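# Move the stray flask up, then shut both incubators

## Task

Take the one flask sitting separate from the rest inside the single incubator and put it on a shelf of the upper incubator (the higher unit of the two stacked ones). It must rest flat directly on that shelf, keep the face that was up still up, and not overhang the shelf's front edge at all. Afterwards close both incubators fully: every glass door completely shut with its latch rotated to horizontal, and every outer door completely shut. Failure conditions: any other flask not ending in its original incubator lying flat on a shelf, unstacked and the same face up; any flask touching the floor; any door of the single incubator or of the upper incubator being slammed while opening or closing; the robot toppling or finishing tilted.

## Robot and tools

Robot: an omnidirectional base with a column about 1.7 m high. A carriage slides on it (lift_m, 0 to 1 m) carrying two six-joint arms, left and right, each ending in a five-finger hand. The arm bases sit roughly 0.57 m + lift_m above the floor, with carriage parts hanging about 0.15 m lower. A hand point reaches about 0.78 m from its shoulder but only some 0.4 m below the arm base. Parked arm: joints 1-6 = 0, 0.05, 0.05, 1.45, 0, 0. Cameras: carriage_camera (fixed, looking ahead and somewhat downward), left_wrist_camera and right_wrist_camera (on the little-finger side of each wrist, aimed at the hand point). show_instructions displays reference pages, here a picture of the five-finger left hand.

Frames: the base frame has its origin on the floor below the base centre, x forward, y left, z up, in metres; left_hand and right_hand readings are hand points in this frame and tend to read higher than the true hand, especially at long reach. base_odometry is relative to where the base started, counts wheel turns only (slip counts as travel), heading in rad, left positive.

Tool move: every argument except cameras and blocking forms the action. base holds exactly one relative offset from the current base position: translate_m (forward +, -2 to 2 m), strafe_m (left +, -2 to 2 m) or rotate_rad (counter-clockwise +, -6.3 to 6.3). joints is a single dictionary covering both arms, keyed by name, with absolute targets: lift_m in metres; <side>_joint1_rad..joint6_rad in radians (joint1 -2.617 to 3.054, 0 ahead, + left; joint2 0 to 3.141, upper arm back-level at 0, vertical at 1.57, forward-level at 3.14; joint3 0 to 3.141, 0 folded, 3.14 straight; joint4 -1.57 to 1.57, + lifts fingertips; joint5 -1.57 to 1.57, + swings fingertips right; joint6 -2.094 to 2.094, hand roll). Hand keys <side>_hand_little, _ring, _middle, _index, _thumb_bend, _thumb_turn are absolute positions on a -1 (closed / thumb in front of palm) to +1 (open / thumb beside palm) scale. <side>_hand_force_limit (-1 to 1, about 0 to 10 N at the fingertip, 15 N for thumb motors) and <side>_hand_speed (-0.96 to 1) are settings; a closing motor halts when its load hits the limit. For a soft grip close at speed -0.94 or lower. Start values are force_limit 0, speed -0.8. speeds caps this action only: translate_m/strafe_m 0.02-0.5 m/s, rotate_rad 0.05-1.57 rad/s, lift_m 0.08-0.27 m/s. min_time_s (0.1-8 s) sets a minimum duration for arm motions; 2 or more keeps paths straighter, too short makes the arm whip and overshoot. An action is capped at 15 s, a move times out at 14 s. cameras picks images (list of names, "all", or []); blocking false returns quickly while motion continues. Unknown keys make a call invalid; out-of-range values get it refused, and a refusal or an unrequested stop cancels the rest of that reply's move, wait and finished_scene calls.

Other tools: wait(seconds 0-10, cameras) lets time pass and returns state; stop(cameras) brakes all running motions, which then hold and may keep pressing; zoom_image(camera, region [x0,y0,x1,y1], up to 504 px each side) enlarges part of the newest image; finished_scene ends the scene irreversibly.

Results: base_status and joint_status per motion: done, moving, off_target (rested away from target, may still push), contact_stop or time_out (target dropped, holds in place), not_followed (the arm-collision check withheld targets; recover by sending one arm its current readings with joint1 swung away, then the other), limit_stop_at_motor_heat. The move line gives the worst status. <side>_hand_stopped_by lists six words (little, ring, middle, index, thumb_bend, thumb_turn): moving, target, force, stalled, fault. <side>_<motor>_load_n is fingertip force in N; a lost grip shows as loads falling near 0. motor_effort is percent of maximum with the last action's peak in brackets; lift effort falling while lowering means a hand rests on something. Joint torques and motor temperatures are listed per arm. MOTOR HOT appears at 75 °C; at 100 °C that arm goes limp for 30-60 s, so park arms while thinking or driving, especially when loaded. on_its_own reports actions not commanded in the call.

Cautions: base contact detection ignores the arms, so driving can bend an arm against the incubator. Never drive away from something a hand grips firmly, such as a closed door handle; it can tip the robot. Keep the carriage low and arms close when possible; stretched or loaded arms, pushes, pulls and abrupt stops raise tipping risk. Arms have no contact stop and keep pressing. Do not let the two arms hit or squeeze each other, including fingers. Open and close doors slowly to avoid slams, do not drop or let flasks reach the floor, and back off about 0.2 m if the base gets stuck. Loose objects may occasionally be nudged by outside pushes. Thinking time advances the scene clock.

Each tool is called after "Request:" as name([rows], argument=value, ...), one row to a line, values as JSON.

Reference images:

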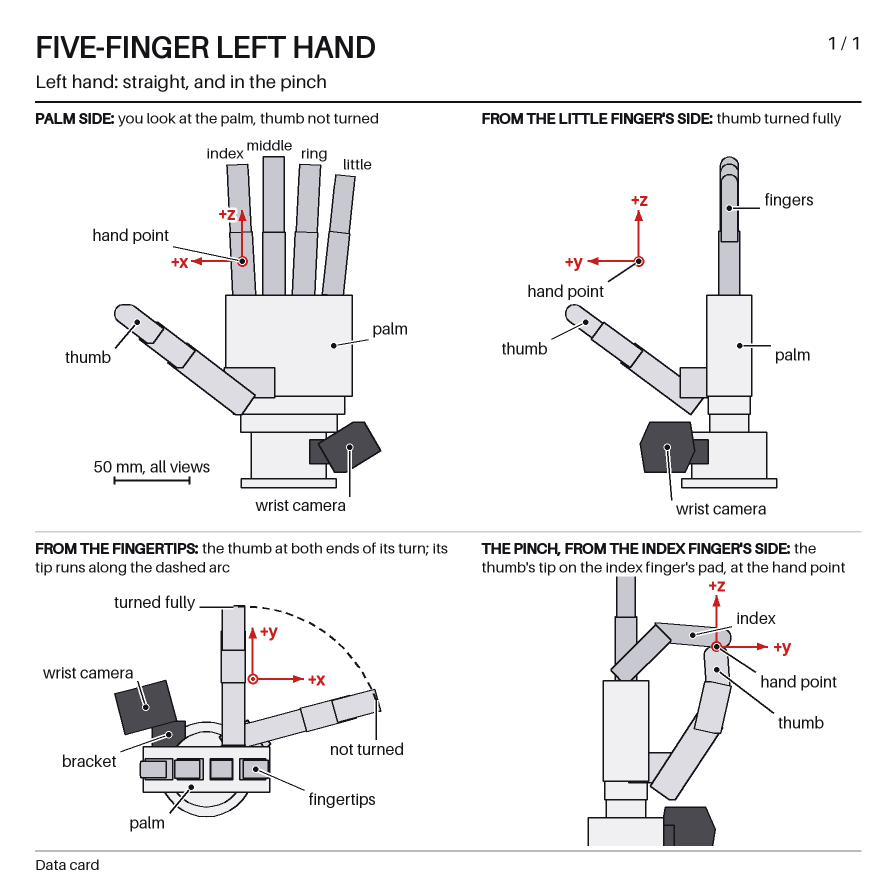

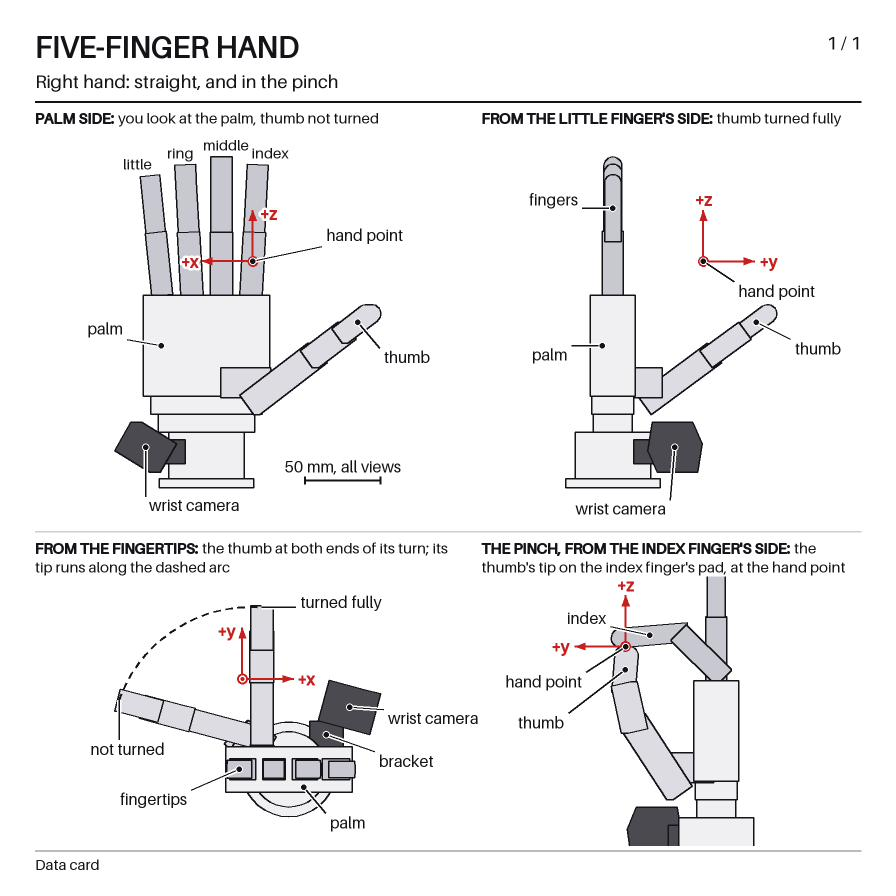

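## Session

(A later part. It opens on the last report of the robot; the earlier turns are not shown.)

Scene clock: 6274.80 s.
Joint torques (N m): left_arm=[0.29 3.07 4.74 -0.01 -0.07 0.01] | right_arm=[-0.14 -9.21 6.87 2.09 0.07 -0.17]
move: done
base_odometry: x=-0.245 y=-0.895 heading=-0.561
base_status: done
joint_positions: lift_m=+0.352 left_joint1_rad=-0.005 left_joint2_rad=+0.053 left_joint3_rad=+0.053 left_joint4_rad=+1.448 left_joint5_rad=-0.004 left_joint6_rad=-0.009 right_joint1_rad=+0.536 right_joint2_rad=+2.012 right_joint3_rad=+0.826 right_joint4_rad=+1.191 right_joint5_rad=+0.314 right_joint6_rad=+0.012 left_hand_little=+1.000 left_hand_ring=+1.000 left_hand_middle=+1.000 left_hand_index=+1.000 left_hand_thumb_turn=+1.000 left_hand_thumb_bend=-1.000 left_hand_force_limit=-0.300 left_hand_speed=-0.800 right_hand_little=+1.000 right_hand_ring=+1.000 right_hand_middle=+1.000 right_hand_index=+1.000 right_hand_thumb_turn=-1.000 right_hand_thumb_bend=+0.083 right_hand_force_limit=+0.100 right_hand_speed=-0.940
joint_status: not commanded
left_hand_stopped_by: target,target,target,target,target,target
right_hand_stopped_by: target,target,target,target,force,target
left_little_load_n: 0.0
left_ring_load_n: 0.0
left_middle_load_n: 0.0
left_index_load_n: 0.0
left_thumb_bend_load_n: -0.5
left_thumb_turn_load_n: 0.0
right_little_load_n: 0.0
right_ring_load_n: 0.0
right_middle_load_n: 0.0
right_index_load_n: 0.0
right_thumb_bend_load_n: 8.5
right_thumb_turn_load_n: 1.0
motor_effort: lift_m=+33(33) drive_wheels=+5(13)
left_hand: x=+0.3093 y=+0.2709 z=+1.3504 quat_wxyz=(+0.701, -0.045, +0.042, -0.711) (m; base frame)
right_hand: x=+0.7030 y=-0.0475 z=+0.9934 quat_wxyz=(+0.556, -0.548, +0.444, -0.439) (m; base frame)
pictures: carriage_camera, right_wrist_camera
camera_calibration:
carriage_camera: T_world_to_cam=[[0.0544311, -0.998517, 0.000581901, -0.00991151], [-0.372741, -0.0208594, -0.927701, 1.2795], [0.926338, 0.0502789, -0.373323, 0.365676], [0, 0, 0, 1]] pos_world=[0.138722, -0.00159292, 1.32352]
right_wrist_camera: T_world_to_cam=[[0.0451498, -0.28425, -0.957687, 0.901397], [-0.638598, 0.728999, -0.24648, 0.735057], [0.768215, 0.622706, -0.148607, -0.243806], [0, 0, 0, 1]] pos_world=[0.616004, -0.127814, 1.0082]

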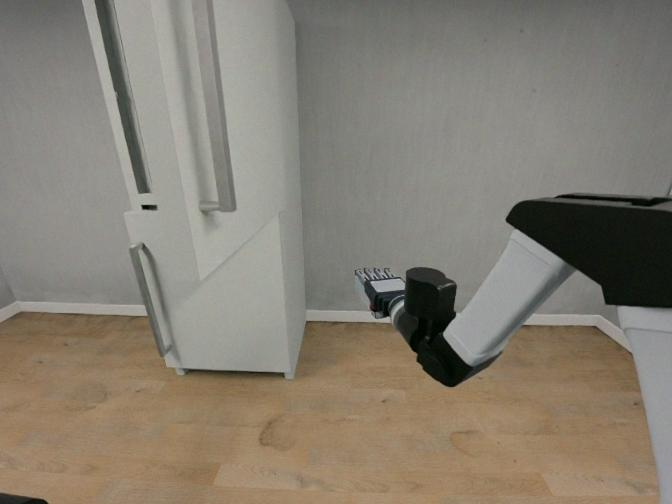

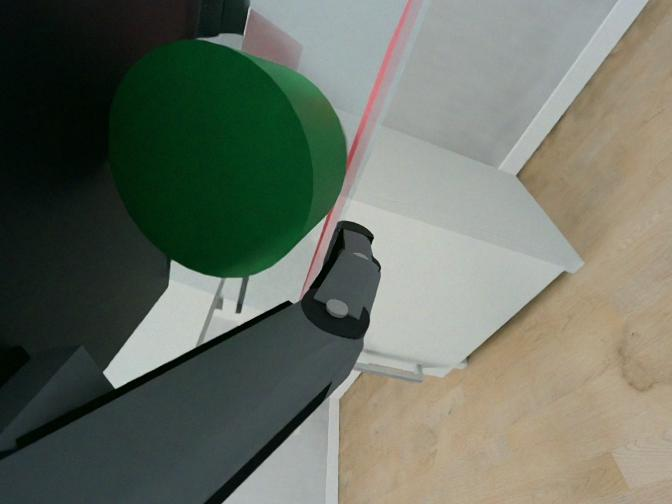

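Request:
move(base={"translate_m": -0.3}, speeds={"translate_m": 0.15})

Request:
move(base={"strafe_m": 0.98}, speeds={"strafe_m": 0.15}, cameras=["carriage_camera", "right_wrist_camera"])

Scene clock: 6324.47 s.
Joint torques (N m): left_arm=[0.29 3.07 4.75 0.02 -0.03 0.01] | right_arm=[-0.1 -9.21 6.86 2.09 0.07 -0.17]
move: done
base_odometry: x=-0.499 y=-0.735 heading=-0.560
base_status: done
joint_positions: lift_m=+0.352 left_joint1_rad=-0.005 left_joint2_rad=+0.053 left_joint3_rad=+0.053 left_joint4_rad=+1.448 left_joint5_rad=-0.004 left_joint6_rad=-0.009 right_joint1_rad=+0.536 right_joint2_rad=+2.012 right_joint3_rad=+0.826 right_joint4_rad=+1.191 right_joint5_rad=+0.315 right_joint6_rad=+0.012 left_hand_little=+1.000 left_hand_ring=+1.000 left_hand_middle=+1.000 left_hand_index=+1.000 left_hand_thumb_turn=+1.000 left_hand_thumb_bend=-1.000 left_hand_force_limit=-0.300 left_hand_speed=-0.800 right_hand_little=+1.000 right_hand_ring=+1.000 right_hand_middle=+1.000 right_hand_index=+1.000 right_hand_thumb_turn=-1.000 right_hand_thumb_bend=+0.083 right_hand_force_limit=+0.100 right_hand_speed=-0.940
joint_status: not commanded
left_hand_stopped_by: target,target,target,target,target,target
right_hand_stopped_by: target,target,target,target,force,target
left_little_load_n: 0.0
left_ring_load_n: 0.0
left_middle_load_n: 0.0
left_index_load_n: 0.0
left_thumb_bend_load_n: 0.0
left_thumb_turn_load_n: 0.0
right_little_load_n: 0.0
right_ring_load_n: 0.0
right_middle_load_n: 0.0
right_index_load_n: 0.0
right_thumb_bend_load_n: 8.0
right_thumb_turn_load_n: 1.0
motor_effort: lift_m=+32(33) drive_wheels=-9(14)
left_hand: x=+0.3093 y=+0.2709 z=+1.3504 quat_wxyz=(+0.701, -0.045, +0.042, -0.711) (m; base frame)
right_hand: x=+0.7031 y=-0.0478 z=+0.9934 quat_wxyz=(+0.556, -0.548, +0.444, -0.439) (m; base frame)
pictures: none

Scene clock: 6331.97 s.
Joint torques (N m): left_arm=[0.29 3.08 4.74 -0.01 -0.03 0.01] | right_arm=[0.02 -9.21 6.84 2.09 0.07 -0.17]
move: done
base_odometry: x=+0.021 y=+0.095 heading=-0.560
base_status: done
joint_positions: lift_m=+0.352 left_joint1_rad=-0.005 left_joint2_rad=+0.053 left_joint3_rad=+0.053 left_joint4_rad=+1.448 left_joint5_rad=-0.003 left_joint6_rad=-0.009 right_joint1_rad=+0.534 right_joint2_rad=+2.012 right_joint3_rad=+0.826 right_joint4_rad=+1.191 right_joint5_rad=+0.315 right_joint6_rad=+0.012 left_hand_little=+1.000 left_hand_ring=+1.000 left_hand_middle=+1.000 left_hand_index=+1.000 left_hand_thumb_turn=+1.000 left_hand_thumb_bend=-1.000 left_hand_force_limit=-0.300 left_hand_speed=-0.800 right_hand_little=+1.000 right_hand_ring=+1.000 right_hand_middle=+1.000 right_hand_index=+1.000 right_hand_thumb_turn=-1.000 right_hand_thumb_bend=+0.083 right_hand_force_limit=+0.100 right_hand_speed=-0.940
joint_status: not commanded
left_hand_stopped_by: target,target,target,target,target,target
right_hand_stopped_by: target,target,target,target,force,target
left_little_load_n: 0.0
left_ring_load_n: -0.5
left_middle_load_n: 0.0
left_index_load_n: 0.0
left_thumb_bend_load_n: 0.0
left_thumb_turn_load_n: 0.0
right_little_load_n: 0.0
right_ring_load_n: 0.0
right_middle_load_n: 0.0
right_index_load_n: 0.0
right_thumb_bend_load_n: 8.0
right_thumb_turn_load_n: 1.0
motor_effort: lift_m=+32(33) drive_wheels=-3(10)
left_hand: x=+0.3093 y=+0.2707 z=+1.3504 quat_wxyz=(+0.701, -0.045, +0.042, -0.711) (m; base frame)
right_hand: x=+0.7034 y=-0.0484 z=+0.9934 quat_wxyz=(+0.556, -0.548, +0.445, -0.440) (m; base frame)
pictures: carriage_camera, right_wrist_camera
camera_calibration:
carriage_camera: T_world_to_cam=[[0.0544311, -0.998517, 0.000581901, -0.00991151], [-0.372741, -0.0208594, -0.927701, 1.2795], [0.926338, 0.0502789, -0.373323, 0.365676], [0, 0, 0, 1]] pos_world=[0.138722, -0.00159292, 1.32352]
right_wrist_camera: T_world_to_cam=[[0.0446218, -0.284336, -0.957686, 0.901504], [-0.637189, 0.730227, -0.246493, 0.734993], [0.769415, 0.621225, -0.148592, -0.24447], [0, 0, 0, 1]] pos_world=[0.616201, -0.128511, 1.0082]

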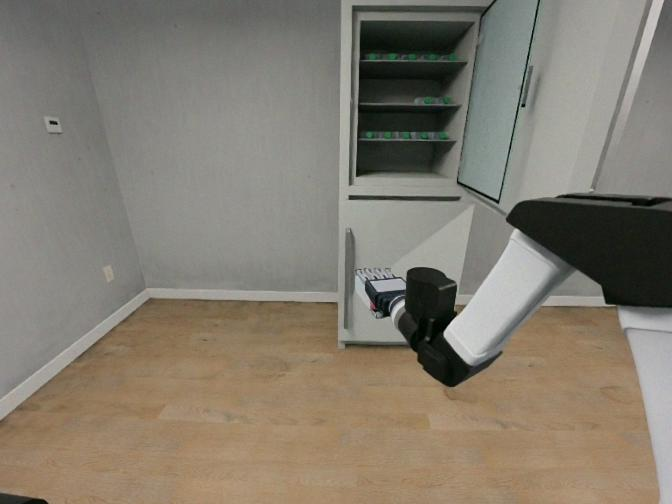

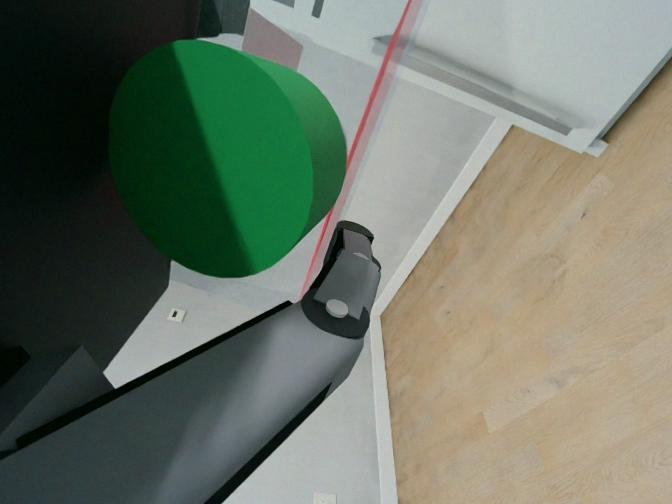

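Request:
zoom_image(camera="carriage_camera", region=[330, 0, 530, 210])

Scaled by 2.400.

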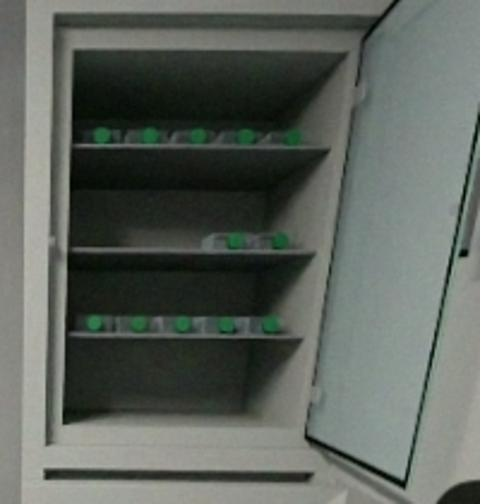

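Request:
move(joints={"lift_m": 0.90}, speeds={"lift_m": 0.12}, cameras=["carriage_camera", "right_wrist_camera"])

Scene clock: 6354.27 s.
Joint torques (N m): left_arm=[0.18 3.07 4.75 0.03 -0.04 0.01] | right_arm=[-0.01 -9.36 6.89 2.11 0.07 -0.17]
move: done
base_odometry: x=+0.021 y=+0.095 heading=-0.560
base_status: not commanded
joint_positions: lift_m=+0.900 left_joint1_rad=-0.004 left_joint2_rad=+0.053 left_joint3_rad=+0.053 left_joint4_rad=+1.448 left_joint5_rad=-0.003 left_joint6_rad=-0.009 right_joint1_rad=+0.534 right_joint2_rad=+2.013 right_joint3_rad=+0.826 right_joint4_rad=+1.190 right_joint5_rad=+0.315 right_joint6_rad=+0.012 left_hand_little=+1.000 left_hand_ring=+1.000 left_hand_middle=+1.000 left_hand_index=+1.000 left_hand_thumb_turn=+1.000 left_hand_thumb_bend=-1.000 left_hand_force_limit=-0.300 left_hand_speed=-0.800 right_hand_little=+1.000 right_hand_ring=+1.000 right_hand_middle=+1.000 right_hand_index=+1.000 right_hand_thumb_turn=-1.000 right_hand_thumb_bend=+0.083 right_hand_force_limit=+0.100 right_hand_speed=-0.940
joint_status: all done
left_hand_stopped_by: target,target,target,target,target,target
right_hand_stopped_by: target,target,target,target,force,target
left_little_load_n: 0.0
left_ring_load_n: 0.0
left_middle_load_n: 0.0
left_index_load_n: 0.0
left_thumb_bend_load_n: 0.0
left_thumb_turn_load_n: 0.0
right_little_load_n: 0.0
right_ring_load_n: 0.0
right_middle_load_n: 0.0
right_index_load_n: 0.0
right_thumb_bend_load_n: 8.0
right_thumb_turn_load_n: 1.0
motor_effort: lift_m=+32(39) drive_wheels=-3(3)
left_hand: x=+0.3093 y=+0.2708 z=+1.8984 quat_wxyz=(+0.701, -0.045, +0.042, -0.710) (m; base frame)
right_hand: x=+0.7033 y=-0.0484 z=+1.5404 quat_wxyz=(+0.555, -0.548, +0.445, -0.439) (m; base frame)
pictures: carriage_camera, right_wrist_camera
camera_calibration:
carriage_camera: T_world_to_cam=[[0.0544311, -0.998517, 0.000581901, -0.0102304], [-0.372741, -0.0208594, -0.927701, 1.78788], [0.926338, 0.0502789, -0.373323, 0.570257], [0, 0, 0, 1]] pos_world=[0.138722, -0.00159292, 1.87152]
right_wrist_camera: T_world_to_cam=[[0.042421, -0.28562, -0.957404, 1.4264], [-0.637785, 0.729873, -0.246, 0.869456], [0.769045, 0.621053, -0.151202, -0.158877], [0, 0, 0, 1]] pos_world=[0.6162, -0.128512, 1.55551]

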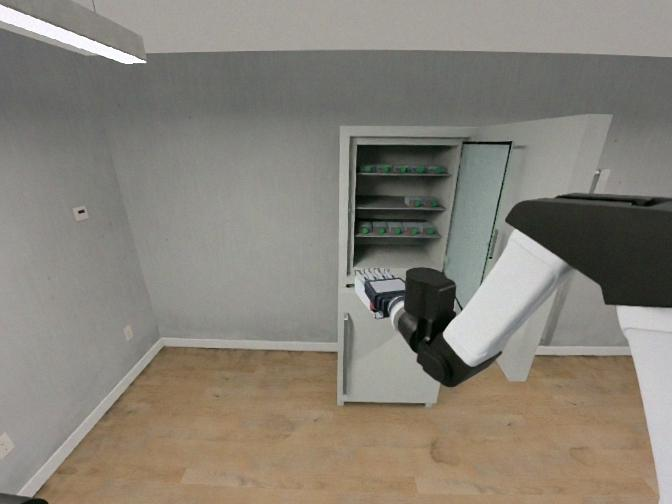

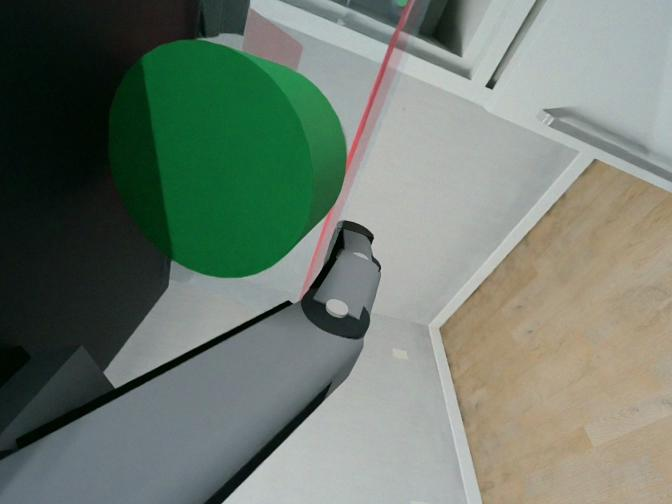

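Request:
zoom_image(camera="carriage_camera", region=[330, 115, 530, 285])

Request:
zoom_image(camera="carriage_camera", region=[330, 270, 470, 410])

Scaled by 2.520.

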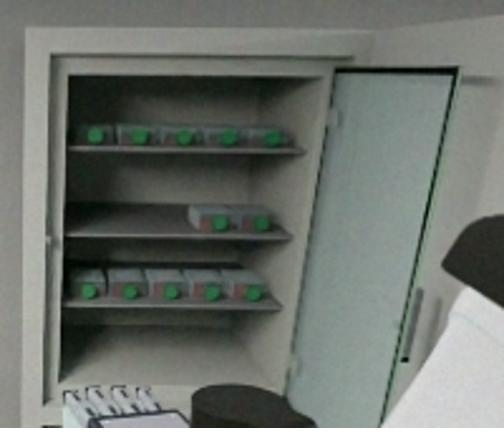

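Scaled by 3.600.

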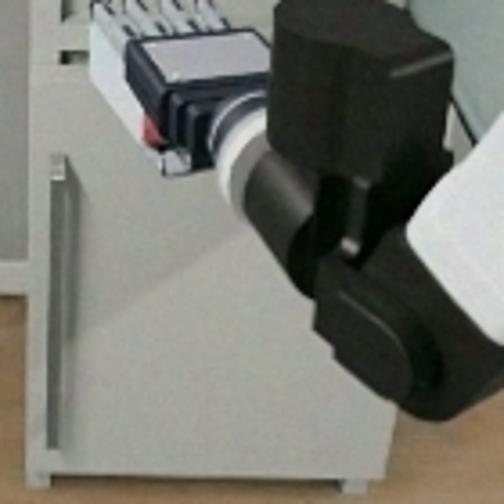

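Request:
move(joints={"right_joint1_rad": 0.273, "right_joint5_rad": 0.055, "lift_m": 0.92}, min_time_s=3)

Request:
move(base={"translate_m": 0.5}, speeds={"translate_m": 0.12}, cameras=["carriage_camera", "right_wrist_camera"])

Scene clock: 6419.00 s.
Joint torques (N m): left_arm=[0.18 3.08 4.77 -0.02 -0.04 0.01] | right_arm=[-0.46 -9.48 6.89 2.15 -0.02 -0.17]
move: done
base_odometry: x=+0.021 y=+0.095 heading=-0.560
base_status: not commanded
joint_positions: lift_m=+0.920 left_joint1_rad=-0.004 left_joint2_rad=+0.053 left_joint3_rad=+0.053 left_joint4_rad=+1.449 left_joint5_rad=-0.003 left_joint6_rad=-0.009 right_joint1_rad=+0.278 right_joint2_rad=+2.014 right_joint3_rad=+0.826 right_joint4_rad=+1.190 right_joint5_rad=+0.064 right_joint6_rad=+0.012 left_hand_little=+1.000 left_hand_ring=+1.000 left_hand_middle=+1.000 left_hand_index=+1.000 left_hand_thumb_turn=+1.000 left_hand_thumb_bend=-1.000 left_hand_force_limit=-0.300 left_hand_speed=-0.800 right_hand_little=+1.000 right_hand_ring=+1.000 right_hand_middle=+1.000 right_hand_index=+1.000 right_hand_thumb_turn=-1.000 right_hand_thumb_bend=+0.083 right_hand_force_limit=+0.100 right_hand_speed=-0.940
joint_status: all done
left_hand_stopped_by: target,target,target,target,target,target
right_hand_stopped_by: target,target,target,target,force,target
left_little_load_n: 0.0
left_ring_load_n: 0.0
left_middle_load_n: 0.0
left_index_load_n: 0.0
left_thumb_bend_load_n: 0.0
left_thumb_turn_load_n: 0.0
right_little_load_n: 0.0
right_ring_load_n: 0.0
right_middle_load_n: 0.0
right_index_load_n: 0.0
right_thumb_bend_load_n: 8.0
right_thumb_turn_load_n: 1.0
motor_effort: lift_m=+32(39) drive_wheels=-3(3)
left_hand: x=+0.3092 y=+0.2708 z=+1.9184 quat_wxyz=(+0.701, -0.045, +0.042, -0.710) (m; base frame)
right_hand: x=+0.7395 y=-0.1327 z=+1.5599 quat_wxyz=(+0.554, -0.548, +0.447, -0.441) (m; base frame)
pictures: none

Scene clock: 6423.93 s.
Joint torques (N m): left_arm=[0.18 3.04 4.75 -0.01 -0.04 0.01] | right_arm=[-0.34 -9.5 6.89 2.16 0 -0.17]
move: done
base_odometry: x=+0.445 y=-0.170 heading=-0.559
base_status: done
joint_positions: lift_m=+0.920 left_joint1_rad=-0.004 left_joint2_rad=+0.053 left_joint3_rad=+0.053 left_joint4_rad=+1.449 left_joint5_rad=-0.003 left_joint6_rad=-0.009 right_joint1_rad=+0.277 right_joint2_rad=+2.014 right_joint3_rad=+0.826 right_joint4_rad=+1.190 right_joint5_rad=+0.062 right_joint6_rad=+0.012 left_hand_little=+1.000 left_hand_ring=+1.000 left_hand_middle=+1.000 left_hand_index=+1.000 left_hand_thumb_turn=+1.000 left_hand_thumb_bend=-1.000 left_hand_force_limit=-0.300 left_hand_speed=-0.800 right_hand_little=+1.000 right_hand_ring=+1.000 right_hand_middle=+1.000 right_hand_index=+1.000 right_hand_thumb_turn=-1.000 right_hand_thumb_bend=+0.083 right_hand_force_limit=+0.100 right_hand_speed=-0.940
joint_status: not commanded
left_hand_stopped_by: target,target,target,target,target,target
right_hand_stopped_by: target,target,target,target,force,target
left_little_load_n: 0.5
left_ring_load_n: 0.0
left_middle_load_n: 0.0
left_index_load_n: 0.0
left_thumb_bend_load_n: 0.0
left_thumb_turn_load_n: 0.0
right_little_load_n: 0.0
right_ring_load_n: 0.0
right_middle_load_n: 0.0
right_index_load_n: 0.0
right_thumb_bend_load_n: 8.0
right_thumb_turn_load_n: 1.5
motor_effort: lift_m=+32(32) drive_wheels=-5(12)
left_hand: x=+0.3091 y=+0.2708 z=+1.9185 quat_wxyz=(+0.701, -0.044, +0.042, -0.710) (m; base frame)
right_hand: x=+0.7396 y=-0.1331 z=+1.5599 quat_wxyz=(+0.554, -0.548, +0.446, -0.441) (m; base frame)
pictures: carriage_camera, right_wrist_camera
camera_calibration:
carriage_camera: T_world_to_cam=[[0.0544311, -0.998517, 0.000581901, -0.010242], [-0.372741, -0.0208594, -0.927701, 1.80644], [0.926338, 0.0502789, -0.373323, 0.577723], [0, 0, 0, 1]] pos_world=[0.138722, -0.00159292, 1.89152]
right_wrist_camera: T_world_to_cam=[[0.0405637, -0.286517, -0.957216, 1.42033], [-0.634242, 0.732872, -0.246243, 0.957328], [0.77207, 0.617095, -0.151993, -0.132797], [0, 0, 0, 1]] pos_world=[0.652093, -0.212703, 1.57511]

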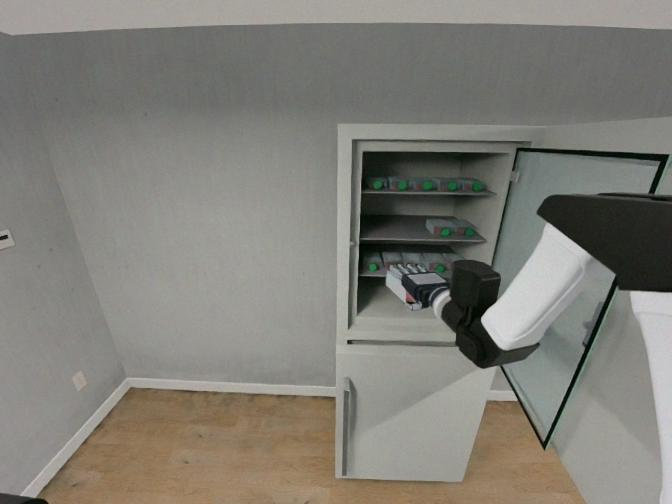

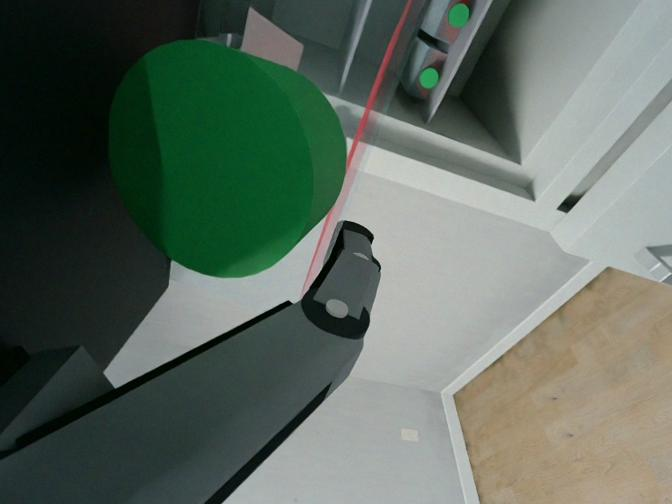

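Request:
zoom_image(camera="carriage_camera", region=[330, 120, 530, 320])

Request:
zoom_image(camera="carriage_camera", region=[330, 340, 530, 504])

Scaled by 2.520.

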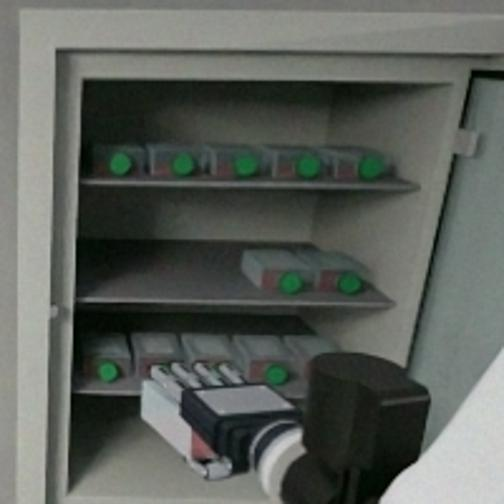

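Scaled by 2.520.

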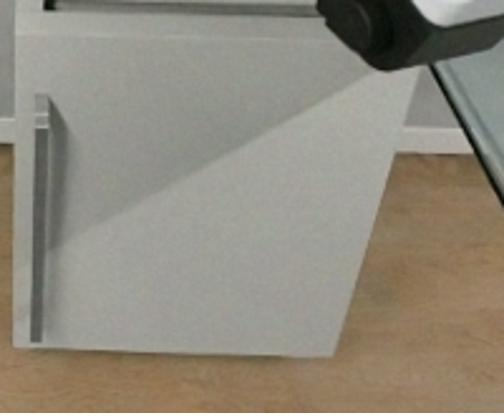

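Request:
move(base={"translate_m": 0.25}, speeds={"translate_m": 0.12}, cameras=["carriage_camera", "right_wrist_camera"])

Request:
zoom_image(camera="carriage_camera", region=[320, 150, 560, 390])

Request:
move(joints={"lift_m": 0.72}, speeds={"lift_m": 0.12}, cameras=["carriage_camera", "right_wrist_camera"])

Request:
zoom_image(camera="carriage_camera", region=[320, 30, 560, 270])

Scene clock: 6482.10 s.
Joint torques (N m): left_arm=[0.18 3.04 4.75 -0.01 -0.04 0.01] | right_arm=[-0.29 -9.46 6.87 2.16 0.03 -0.17]
move: done
base_odometry: x=+0.657 y=-0.302 heading=-0.559
base_status: done
joint_positions: lift_m=+0.920 left_joint1_rad=-0.004 left_joint2_rad=+0.053 left_joint3_rad=+0.053 left_joint4_rad=+1.448 left_joint5_rad=-0.003 left_joint6_rad=-0.009 right_joint1_rad=+0.276 right_joint2_rad=+2.014 right_joint3_rad=+0.826 right_joint4_rad=+1.190 right_joint5_rad=+0.059 right_joint6_rad=+0.012 left_hand_little=+1.000 left_hand_ring=+1.000 left_hand_middle=+1.000 left_hand_index=+1.000 left_hand_thumb_turn=+1.000 left_hand_thumb_bend=-1.000 left_hand_force_limit=-0.300 left_hand_speed=-0.800 right_hand_little=+1.000 right_hand_ring=+1.000 right_hand_middle=+1.000 right_hand_index=+1.000 right_hand_thumb_turn=-1.000 right_hand_thumb_bend=+0.083 right_hand_force_limit=+0.100 right_hand_speed=-0.940
joint_status: not commanded
left_hand_stopped_by: target,target,target,target,target,target
right_hand_stopped_by: target,target,target,target,force,target
left_little_load_n: 0.0
left_ring_load_n: 0.0
left_middle_load_n: 0.0
left_index_load_n: 0.0
left_thumb_bend_load_n: 0.0
left_thumb_turn_load_n: 0.5
right_little_load_n: 0.0
right_ring_load_n: 0.0
right_middle_load_n: 0.0
right_index_load_n: 0.0
right_thumb_bend_load_n: 8.0
right_thumb_turn_load_n: 1.0
motor_effort: lift_m=+32(32) drive_wheels=-5(14)
left_hand: x=+0.3094 y=+0.2708 z=+1.9184 quat_wxyz=(+0.701, -0.045, +0.043, -0.710) (m; base frame)
right_hand: x=+0.7394 y=-0.1328 z=+1.5599 quat_wxyz=(+0.554, -0.548, +0.446, -0.440) (m; base frame)
pictures: carriage_camera, right_wrist_camera
camera_calibration:
carriage_camera: T_world_to_cam=[[0.0544311, -0.998517, 0.000581901, -0.010242], [-0.372741, -0.0208594, -0.927701, 1.80644], [0.926338, 0.0502789, -0.373323, 0.577723], [0, 0, 0, 1]] pos_world=[0.138722, -0.00159292, 1.89152]
right_wrist_camera: T_world_to_cam=[[0.0411266, -0.286478, -0.957204, 1.41997], [-0.635941, 0.731405, -0.246223, 0.958025], [0.770641, 0.618851, -0.152103, -0.131381], [0, 0, 0, 1]] pos_world=[0.652096, -0.212607, 1.57511]

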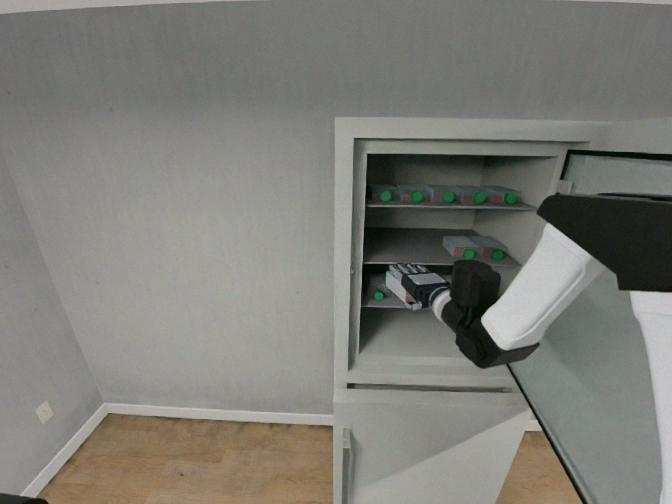

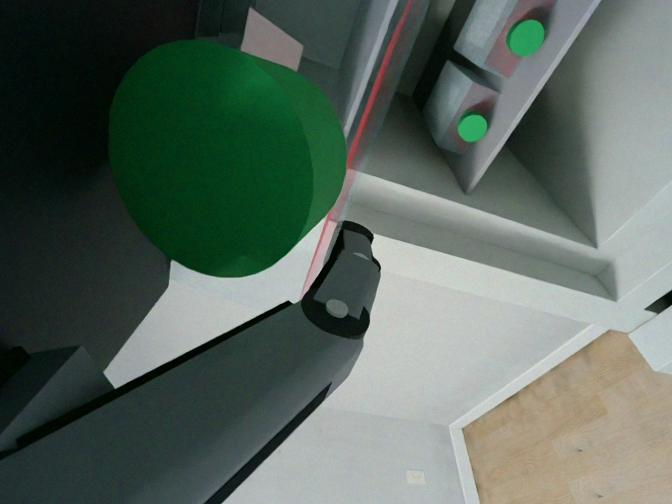

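Scaled by 2.100.

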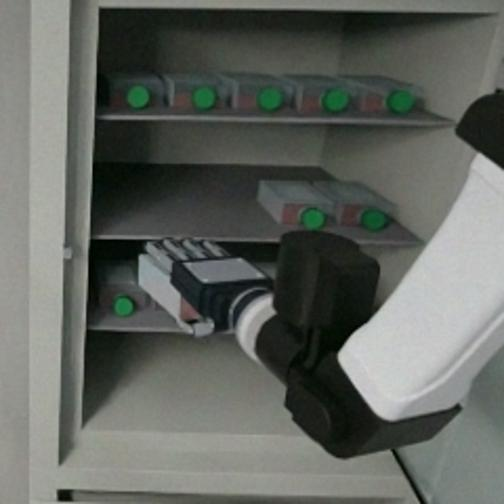

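Scene clock: 6484.17 s.
Joint torques (N m): left_arm=[0.2 3.11 4.75 0.02 -0.04 0.01] | right_arm=[-0.29 -9.57 6.89 2.21 0.03 -0.17]
move: done
base_odometry: x=+0.657 y=-0.302 heading=-0.559
base_status: not commanded
joint_positions: lift_m=+0.720 left_joint1_rad=-0.004 left_joint2_rad=+0.053 left_joint3_rad=+0.053 left_joint4_rad=+1.448 left_joint5_rad=-0.003 left_joint6_rad=-0.009 right_joint1_rad=+0.276 right_joint2_rad=+2.014 right_joint3_rad=+0.826 right_joint4_rad=+1.185 right_joint5_rad=+0.059 right_joint6_rad=+0.012 left_hand_little=+1.000 left_hand_ring=+1.000 left_hand_middle=+1.000 left_hand_index=+1.000 left_hand_thumb_turn=+1.000 left_hand_thumb_bend=-1.000 left_hand_force_limit=-0.300 left_hand_speed=-0.800 right_hand_little=+1.000 right_hand_ring=+1.000 right_hand_middle=+1.000 right_hand_index=+1.000 right_hand_thumb_turn=-1.000 right_hand_thumb_bend=+0.083 right_hand_force_limit=+0.100 right_hand_speed=-0.940
joint_status: all done
left_hand_stopped_by: target,target,target,target,target,target
right_hand_stopped_by: target,target,target,target,force,target
left_little_load_n: 0.0
left_ring_load_n: 0.0
left_middle_load_n: 0.0
left_index_load_n: 0.0
left_thumb_bend_load_n: 0.0
left_thumb_turn_load_n: 0.0
right_little_load_n: 0.0
right_ring_load_n: 0.0
right_middle_load_n: 0.0
right_index_load_n: 0.0
right_thumb_bend_load_n: 8.5
right_thumb_turn_load_n: 1.0
motor_effort: lift_m=+33(33) drive_wheels=-5(5)
left_hand: x=+0.3093 y=+0.2708 z=+1.7184 quat_wxyz=(+0.701, -0.045, +0.042, -0.710) (m; base frame)
right_hand: x=+0.7391 y=-0.1329 z=+1.3584 quat_wxyz=(+0.553, -0.550, +0.447, -0.439) (m; base frame)
pictures: carriage_camera, right_wrist_camera
camera_calibration:
carriage_camera: T_world_to_cam=[[0.0544311, -0.998517, 0.000581901, -0.0101256], [-0.372741, -0.0208594, -0.927701, 1.6208], [0.926338, 0.0502789, -0.373323, 0.503021], [0, 0, 0, 1]] pos_world=[0.138722, -0.00159292, 1.69142]
right_wrist_camera: T_world_to_cam=[[0.0362739, -0.287886, -0.956977, 1.23022], [-0.637167, 0.731058, -0.244075, 0.906279], [0.769872, 0.618608, -0.156913, -0.154658], [0, 0, 0, 1]] pos_world=[0.651893, -0.212708, 1.37422]

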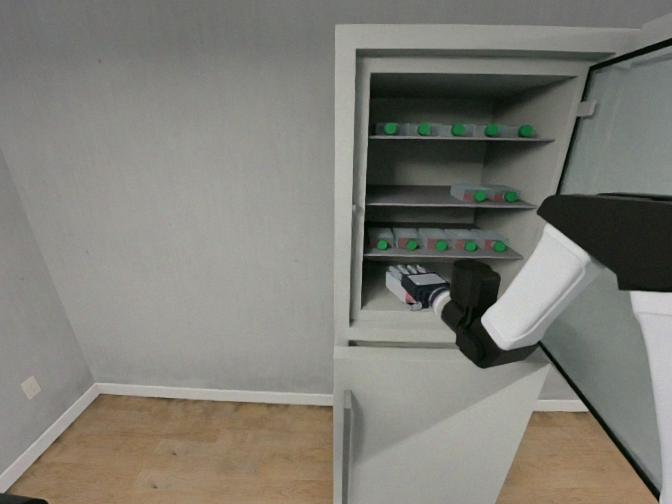

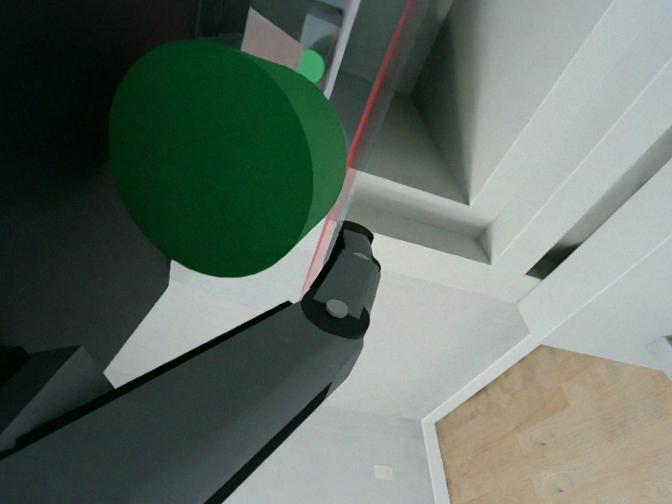

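Scaled by 2.100.

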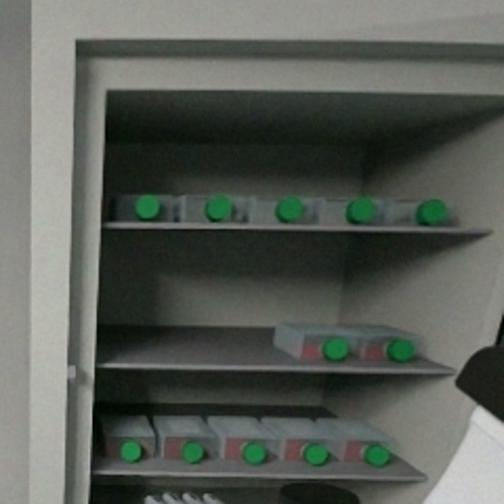

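Request:
move(joints={"lift_m": 0.948}, speeds={"lift_m": 0.12})

Request:
move(base={"translate_m": 0.14}, speeds={"translate_m": 0.08}, cameras=["carriage_camera", "right_wrist_camera"])

Request:
zoom_image(camera="carriage_camera", region=[340, 170, 540, 350])

Scene clock: 6571.80 s.
Joint torques (N m): left_arm=[0.17 3.08 4.74 -0.05 -0.04 0.01] | right_arm=[-0.29 -9.55 6.87 2.19 0.03 -0.17]
Motor temperatures (°C): left_arm=[23 31 33 24 26 23] | right_arm=[25 44 38 43 24 23]
move: done
base_odometry: x=+0.657 y=-0.302 heading=-0.559
base_status: not commanded
joint_positions: lift_m=+0.948 left_joint1_rad=-0.004 left_joint2_rad=+0.053 left_joint3_rad=+0.053 left_joint4_rad=+1.448 left_joint5_rad=-0.003 left_joint6_rad=-0.009 right_joint1_rad=+0.276 right_joint2_rad=+2.015 right_joint3_rad=+0.826 right_joint4_rad=+1.187 right_joint5_rad=+0.059 right_joint6_rad=+0.012 left_hand_little=+1.000 left_hand_ring=+1.000 left_hand_middle=+1.000 left_hand_index=+1.000 left_hand_thumb_turn=+1.000 left_hand_thumb_bend=-1.000 left_hand_force_limit=-0.300 left_hand_speed=-0.800 right_hand_little=+1.000 right_hand_ring=+1.000 right_hand_middle=+1.000 right_hand_index=+1.000 right_hand_thumb_turn=-1.000 right_hand_thumb_bend=+0.083 right_hand_force_limit=+0.100 right_hand_speed=-0.940
joint_status: all done
left_hand_stopped_by: target,target,target,target,target,target
right_hand_stopped_by: target,target,target,target,force,target
left_little_load_n: 0.0
left_ring_load_n: 0.0
left_middle_load_n: 0.0
left_index_load_n: 0.0
left_thumb_bend_load_n: 0.0
left_thumb_turn_load_n: 0.0
right_little_load_n: -0.5
right_ring_load_n: 0.0
right_middle_load_n: 0.0
right_index_load_n: 0.0
right_thumb_bend_load_n: 8.0
right_thumb_turn_load_n: 1.0
motor_effort: lift_m=+32(40) drive_wheels=+3(5)
left_hand: x=+0.3093 y=+0.2708 z=+1.9464 quat_wxyz=(+0.701, -0.045, +0.042, -0.710) (m; base frame)
right_hand: x=+0.7392 y=-0.1328 z=+1.5866 quat_wxyz=(+0.553, -0.549, +0.446, -0.439) (m; base frame)
pictures: none

Scene clock: 6574.17 s.
Joint torques (N m): left_arm=[0.17 3.18 4.74 -0.03 -0.04 0.01] | right_arm=[-0.25 -9.62 6.89 2.18 0.04 -0.17]
move: done
base_odometry: x=+0.776 y=-0.376 heading=-0.558
base_status: done
joint_positions: lift_m=+0.948 left_joint1_rad=-0.004 left_joint2_rad=+0.053 left_joint3_rad=+0.053 left_joint4_rad=+1.449 left_joint5_rad=-0.003 left_joint6_rad=-0.009 right_joint1_rad=+0.276 right_joint2_rad=+2.015 right_joint3_rad=+0.826 right_joint4_rad=+1.187 right_joint5_rad=+0.057 right_joint6_rad=+0.012 left_hand_little=+1.000 left_hand_ring=+1.000 left_hand_middle=+1.000 left_hand_index=+1.000 left_hand_thumb_turn=+1.000 left_hand_thumb_bend=-1.000 left_hand_force_limit=-0.300 left_hand_speed=-0.800 right_hand_little=+1.000 right_hand_ring=+1.000 right_hand_middle=+1.000 right_hand_index=+1.000 right_hand_thumb_turn=-1.000 right_hand_thumb_bend=+0.083 right_hand_force_limit=+0.100 right_hand_speed=-0.940
joint_status: not commanded
left_hand_stopped_by: target,target,target,target,target,target
right_hand_stopped_by: target,target,target,target,force,target
left_little_load_n: 0.0
left_ring_load_n: 0.0
left_middle_load_n: 0.0
left_index_load_n: 0.0
left_thumb_bend_load_n: 0.0
left_thumb_turn_load_n: 0.0
right_little_load_n: 0.0
right_ring_load_n: 0.0
right_middle_load_n: 0.0
right_index_load_n: 0.0
right_thumb_bend_load_n: 8.0
right_thumb_turn_load_n: 1.0
motor_effort: lift_m=+32(32) drive_wheels=-4(14)
left_hand: x=+0.3090 y=+0.2708 z=+1.9465 quat_wxyz=(+0.701, -0.044, +0.042, -0.710) (m; base frame)
right_hand: x=+0.7391 y=-0.1325 z=+1.5866 quat_wxyz=(+0.554, -0.550, +0.446, -0.439) (m; base frame)
pictures: carriage_camera, right_wrist_camera
camera_calibration:
carriage_camera: T_world_to_cam=[[0.0544311, -0.998517, 0.000581901, -0.0102583], [-0.372741, -0.0208594, -0.927701, 1.83241], [0.926338, 0.0502789, -0.373323, 0.588176], [0, 0, 0, 1]] pos_world=[0.138722, -0.00159292, 1.91952]
right_wrist_camera: T_world_to_cam=[[0.0382088, -0.287376, -0.957055, 1.44752], [-0.638201, 0.729958, -0.244664, 0.963259], [0.768921, 0.620142, -0.155513, -0.120365], [0, 0, 0, 1]] pos_world=[0.651997, -0.212511, 1.60232]

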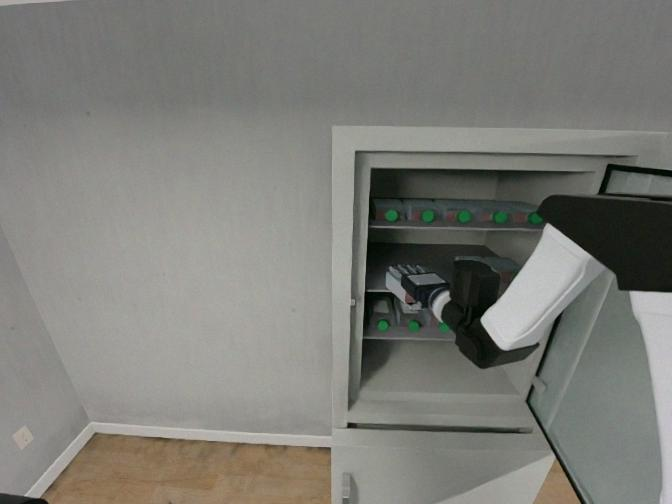

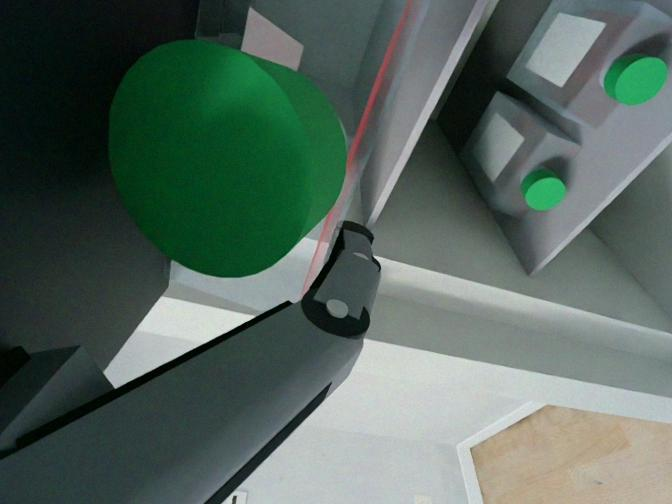

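Scaled by 2.520.

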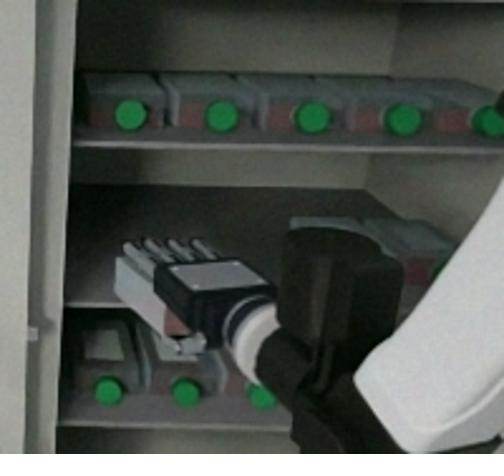

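Request:
move(base={"translate_m": 0.10}, speeds={"translate_m": 0.06}, cameras=["carriage_camera", "right_wrist_camera"])

Request:
zoom_image(camera="carriage_camera", region=[340, 190, 520, 370])

Request:
zoom_image(camera="right_wrist_camera", region=[250, 0, 600, 350])

Scene clock: 6592.83 s.
Joint torques (N m): left_arm=[0.17 3.11 4.77 -0.05 -0.04 0.01] | right_arm=[-0.24 -9.59 6.87 2.19 0.05 -0.17]
move: done
base_odometry: x=+0.861 y=-0.429 heading=-0.558
base_status: done
joint_positions: lift_m=+0.948 left_joint1_rad=-0.004 left_joint2_rad=+0.053 left_joint3_rad=+0.053 left_joint4_rad=+1.448 left_joint5_rad=-0.003 left_joint6_rad=-0.009 right_joint1_rad=+0.276 right_joint2_rad=+2.015 right_joint3_rad=+0.826 right_joint4_rad=+1.187 right_joint5_rad=+0.056 right_joint6_rad=+0.012 left_hand_little=+1.000 left_hand_ring=+1.000 left_hand_middle=+1.000 left_hand_index=+1.000 left_hand_thumb_turn=+1.000 left_hand_thumb_bend=-1.000 left_hand_force_limit=-0.300 left_hand_speed=-0.800 right_hand_little=+1.000 right_hand_ring=+1.000 right_hand_middle=+1.000 right_hand_index=+1.000 right_hand_thumb_turn=-1.000 right_hand_thumb_bend=+0.083 right_hand_force_limit=+0.100 right_hand_speed=-0.940
joint_status: not commanded
left_hand_stopped_by: target,target,target,target,target,target
right_hand_stopped_by: target,target,target,target,force,target
left_little_load_n: 0.0
left_ring_load_n: 0.0
left_middle_load_n: 0.0
left_index_load_n: 0.0
left_thumb_bend_load_n: 0.0
left_thumb_turn_load_n: 0.0
right_little_load_n: 0.0
right_ring_load_n: 0.0
right_middle_load_n: 0.0
right_index_load_n: 0.0
right_thumb_bend_load_n: 8.0
right_thumb_turn_load_n: 1.0
motor_effort: lift_m=+32(32) drive_wheels=-5(13)
left_hand: x=+0.3092 y=+0.2708 z=+1.9465 quat_wxyz=(+0.701, -0.045, +0.042, -0.710) (m; base frame)
right_hand: x=+0.7391 y=-0.1325 z=+1.5866 quat_wxyz=(+0.554, -0.550, +0.446, -0.439) (m; base frame)
pictures: carriage_camera, right_wrist_camera
camera_calibration:
carriage_camera: T_world_to_cam=[[0.0544311, -0.998517, 0.000581901, -0.0102583], [-0.372741, -0.0208594, -0.927701, 1.83241], [0.926338, 0.0502789, -0.373323, 0.588176], [0, 0, 0, 1]] pos_world=[0.138722, -0.00159292, 1.91952]
right_wrist_camera: T_world_to_cam=[[0.0384324, -0.287343, -0.957056, 1.44739], [-0.638778, 0.729455, -0.24466, 0.963523], [0.76843, 0.62075, -0.155514, -0.119916], [0, 0, 0, 1]] pos_world=[0.651998, -0.212513, 1.60232]

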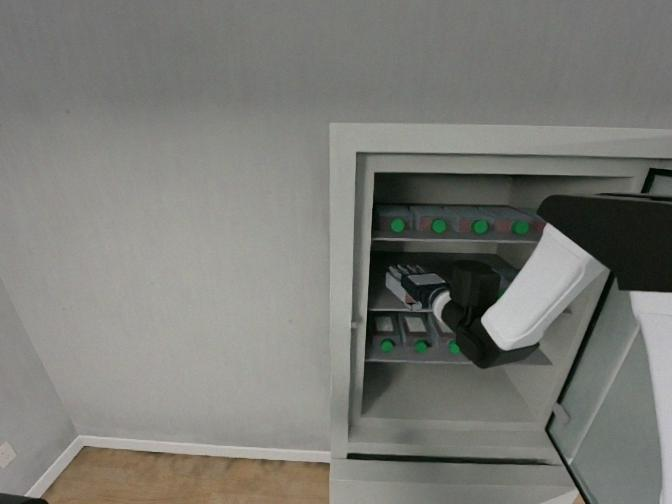

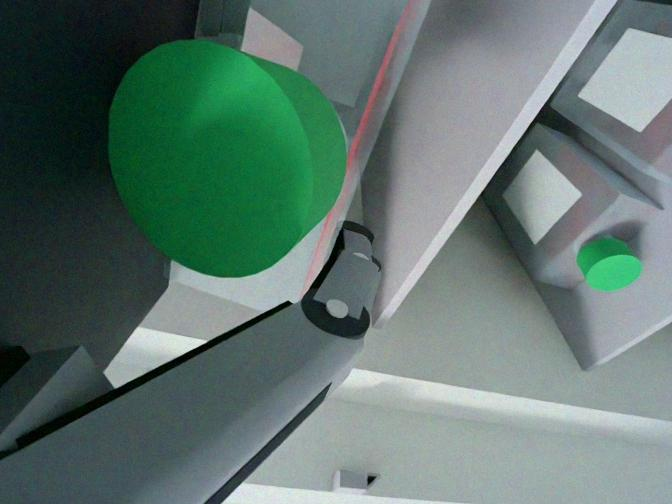

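Scaled by 2.800.

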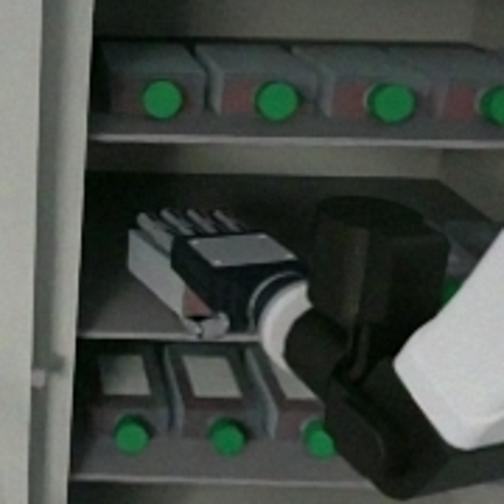

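Scaled by 1.440.

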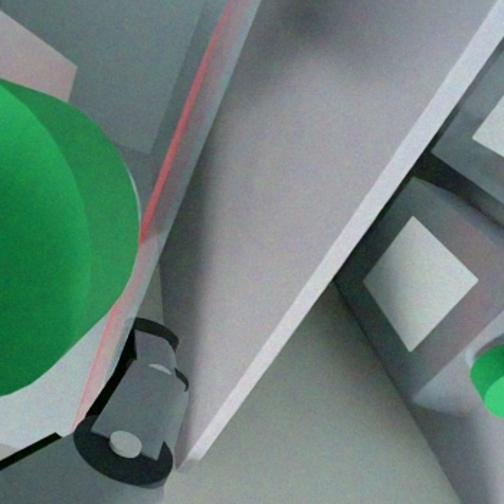

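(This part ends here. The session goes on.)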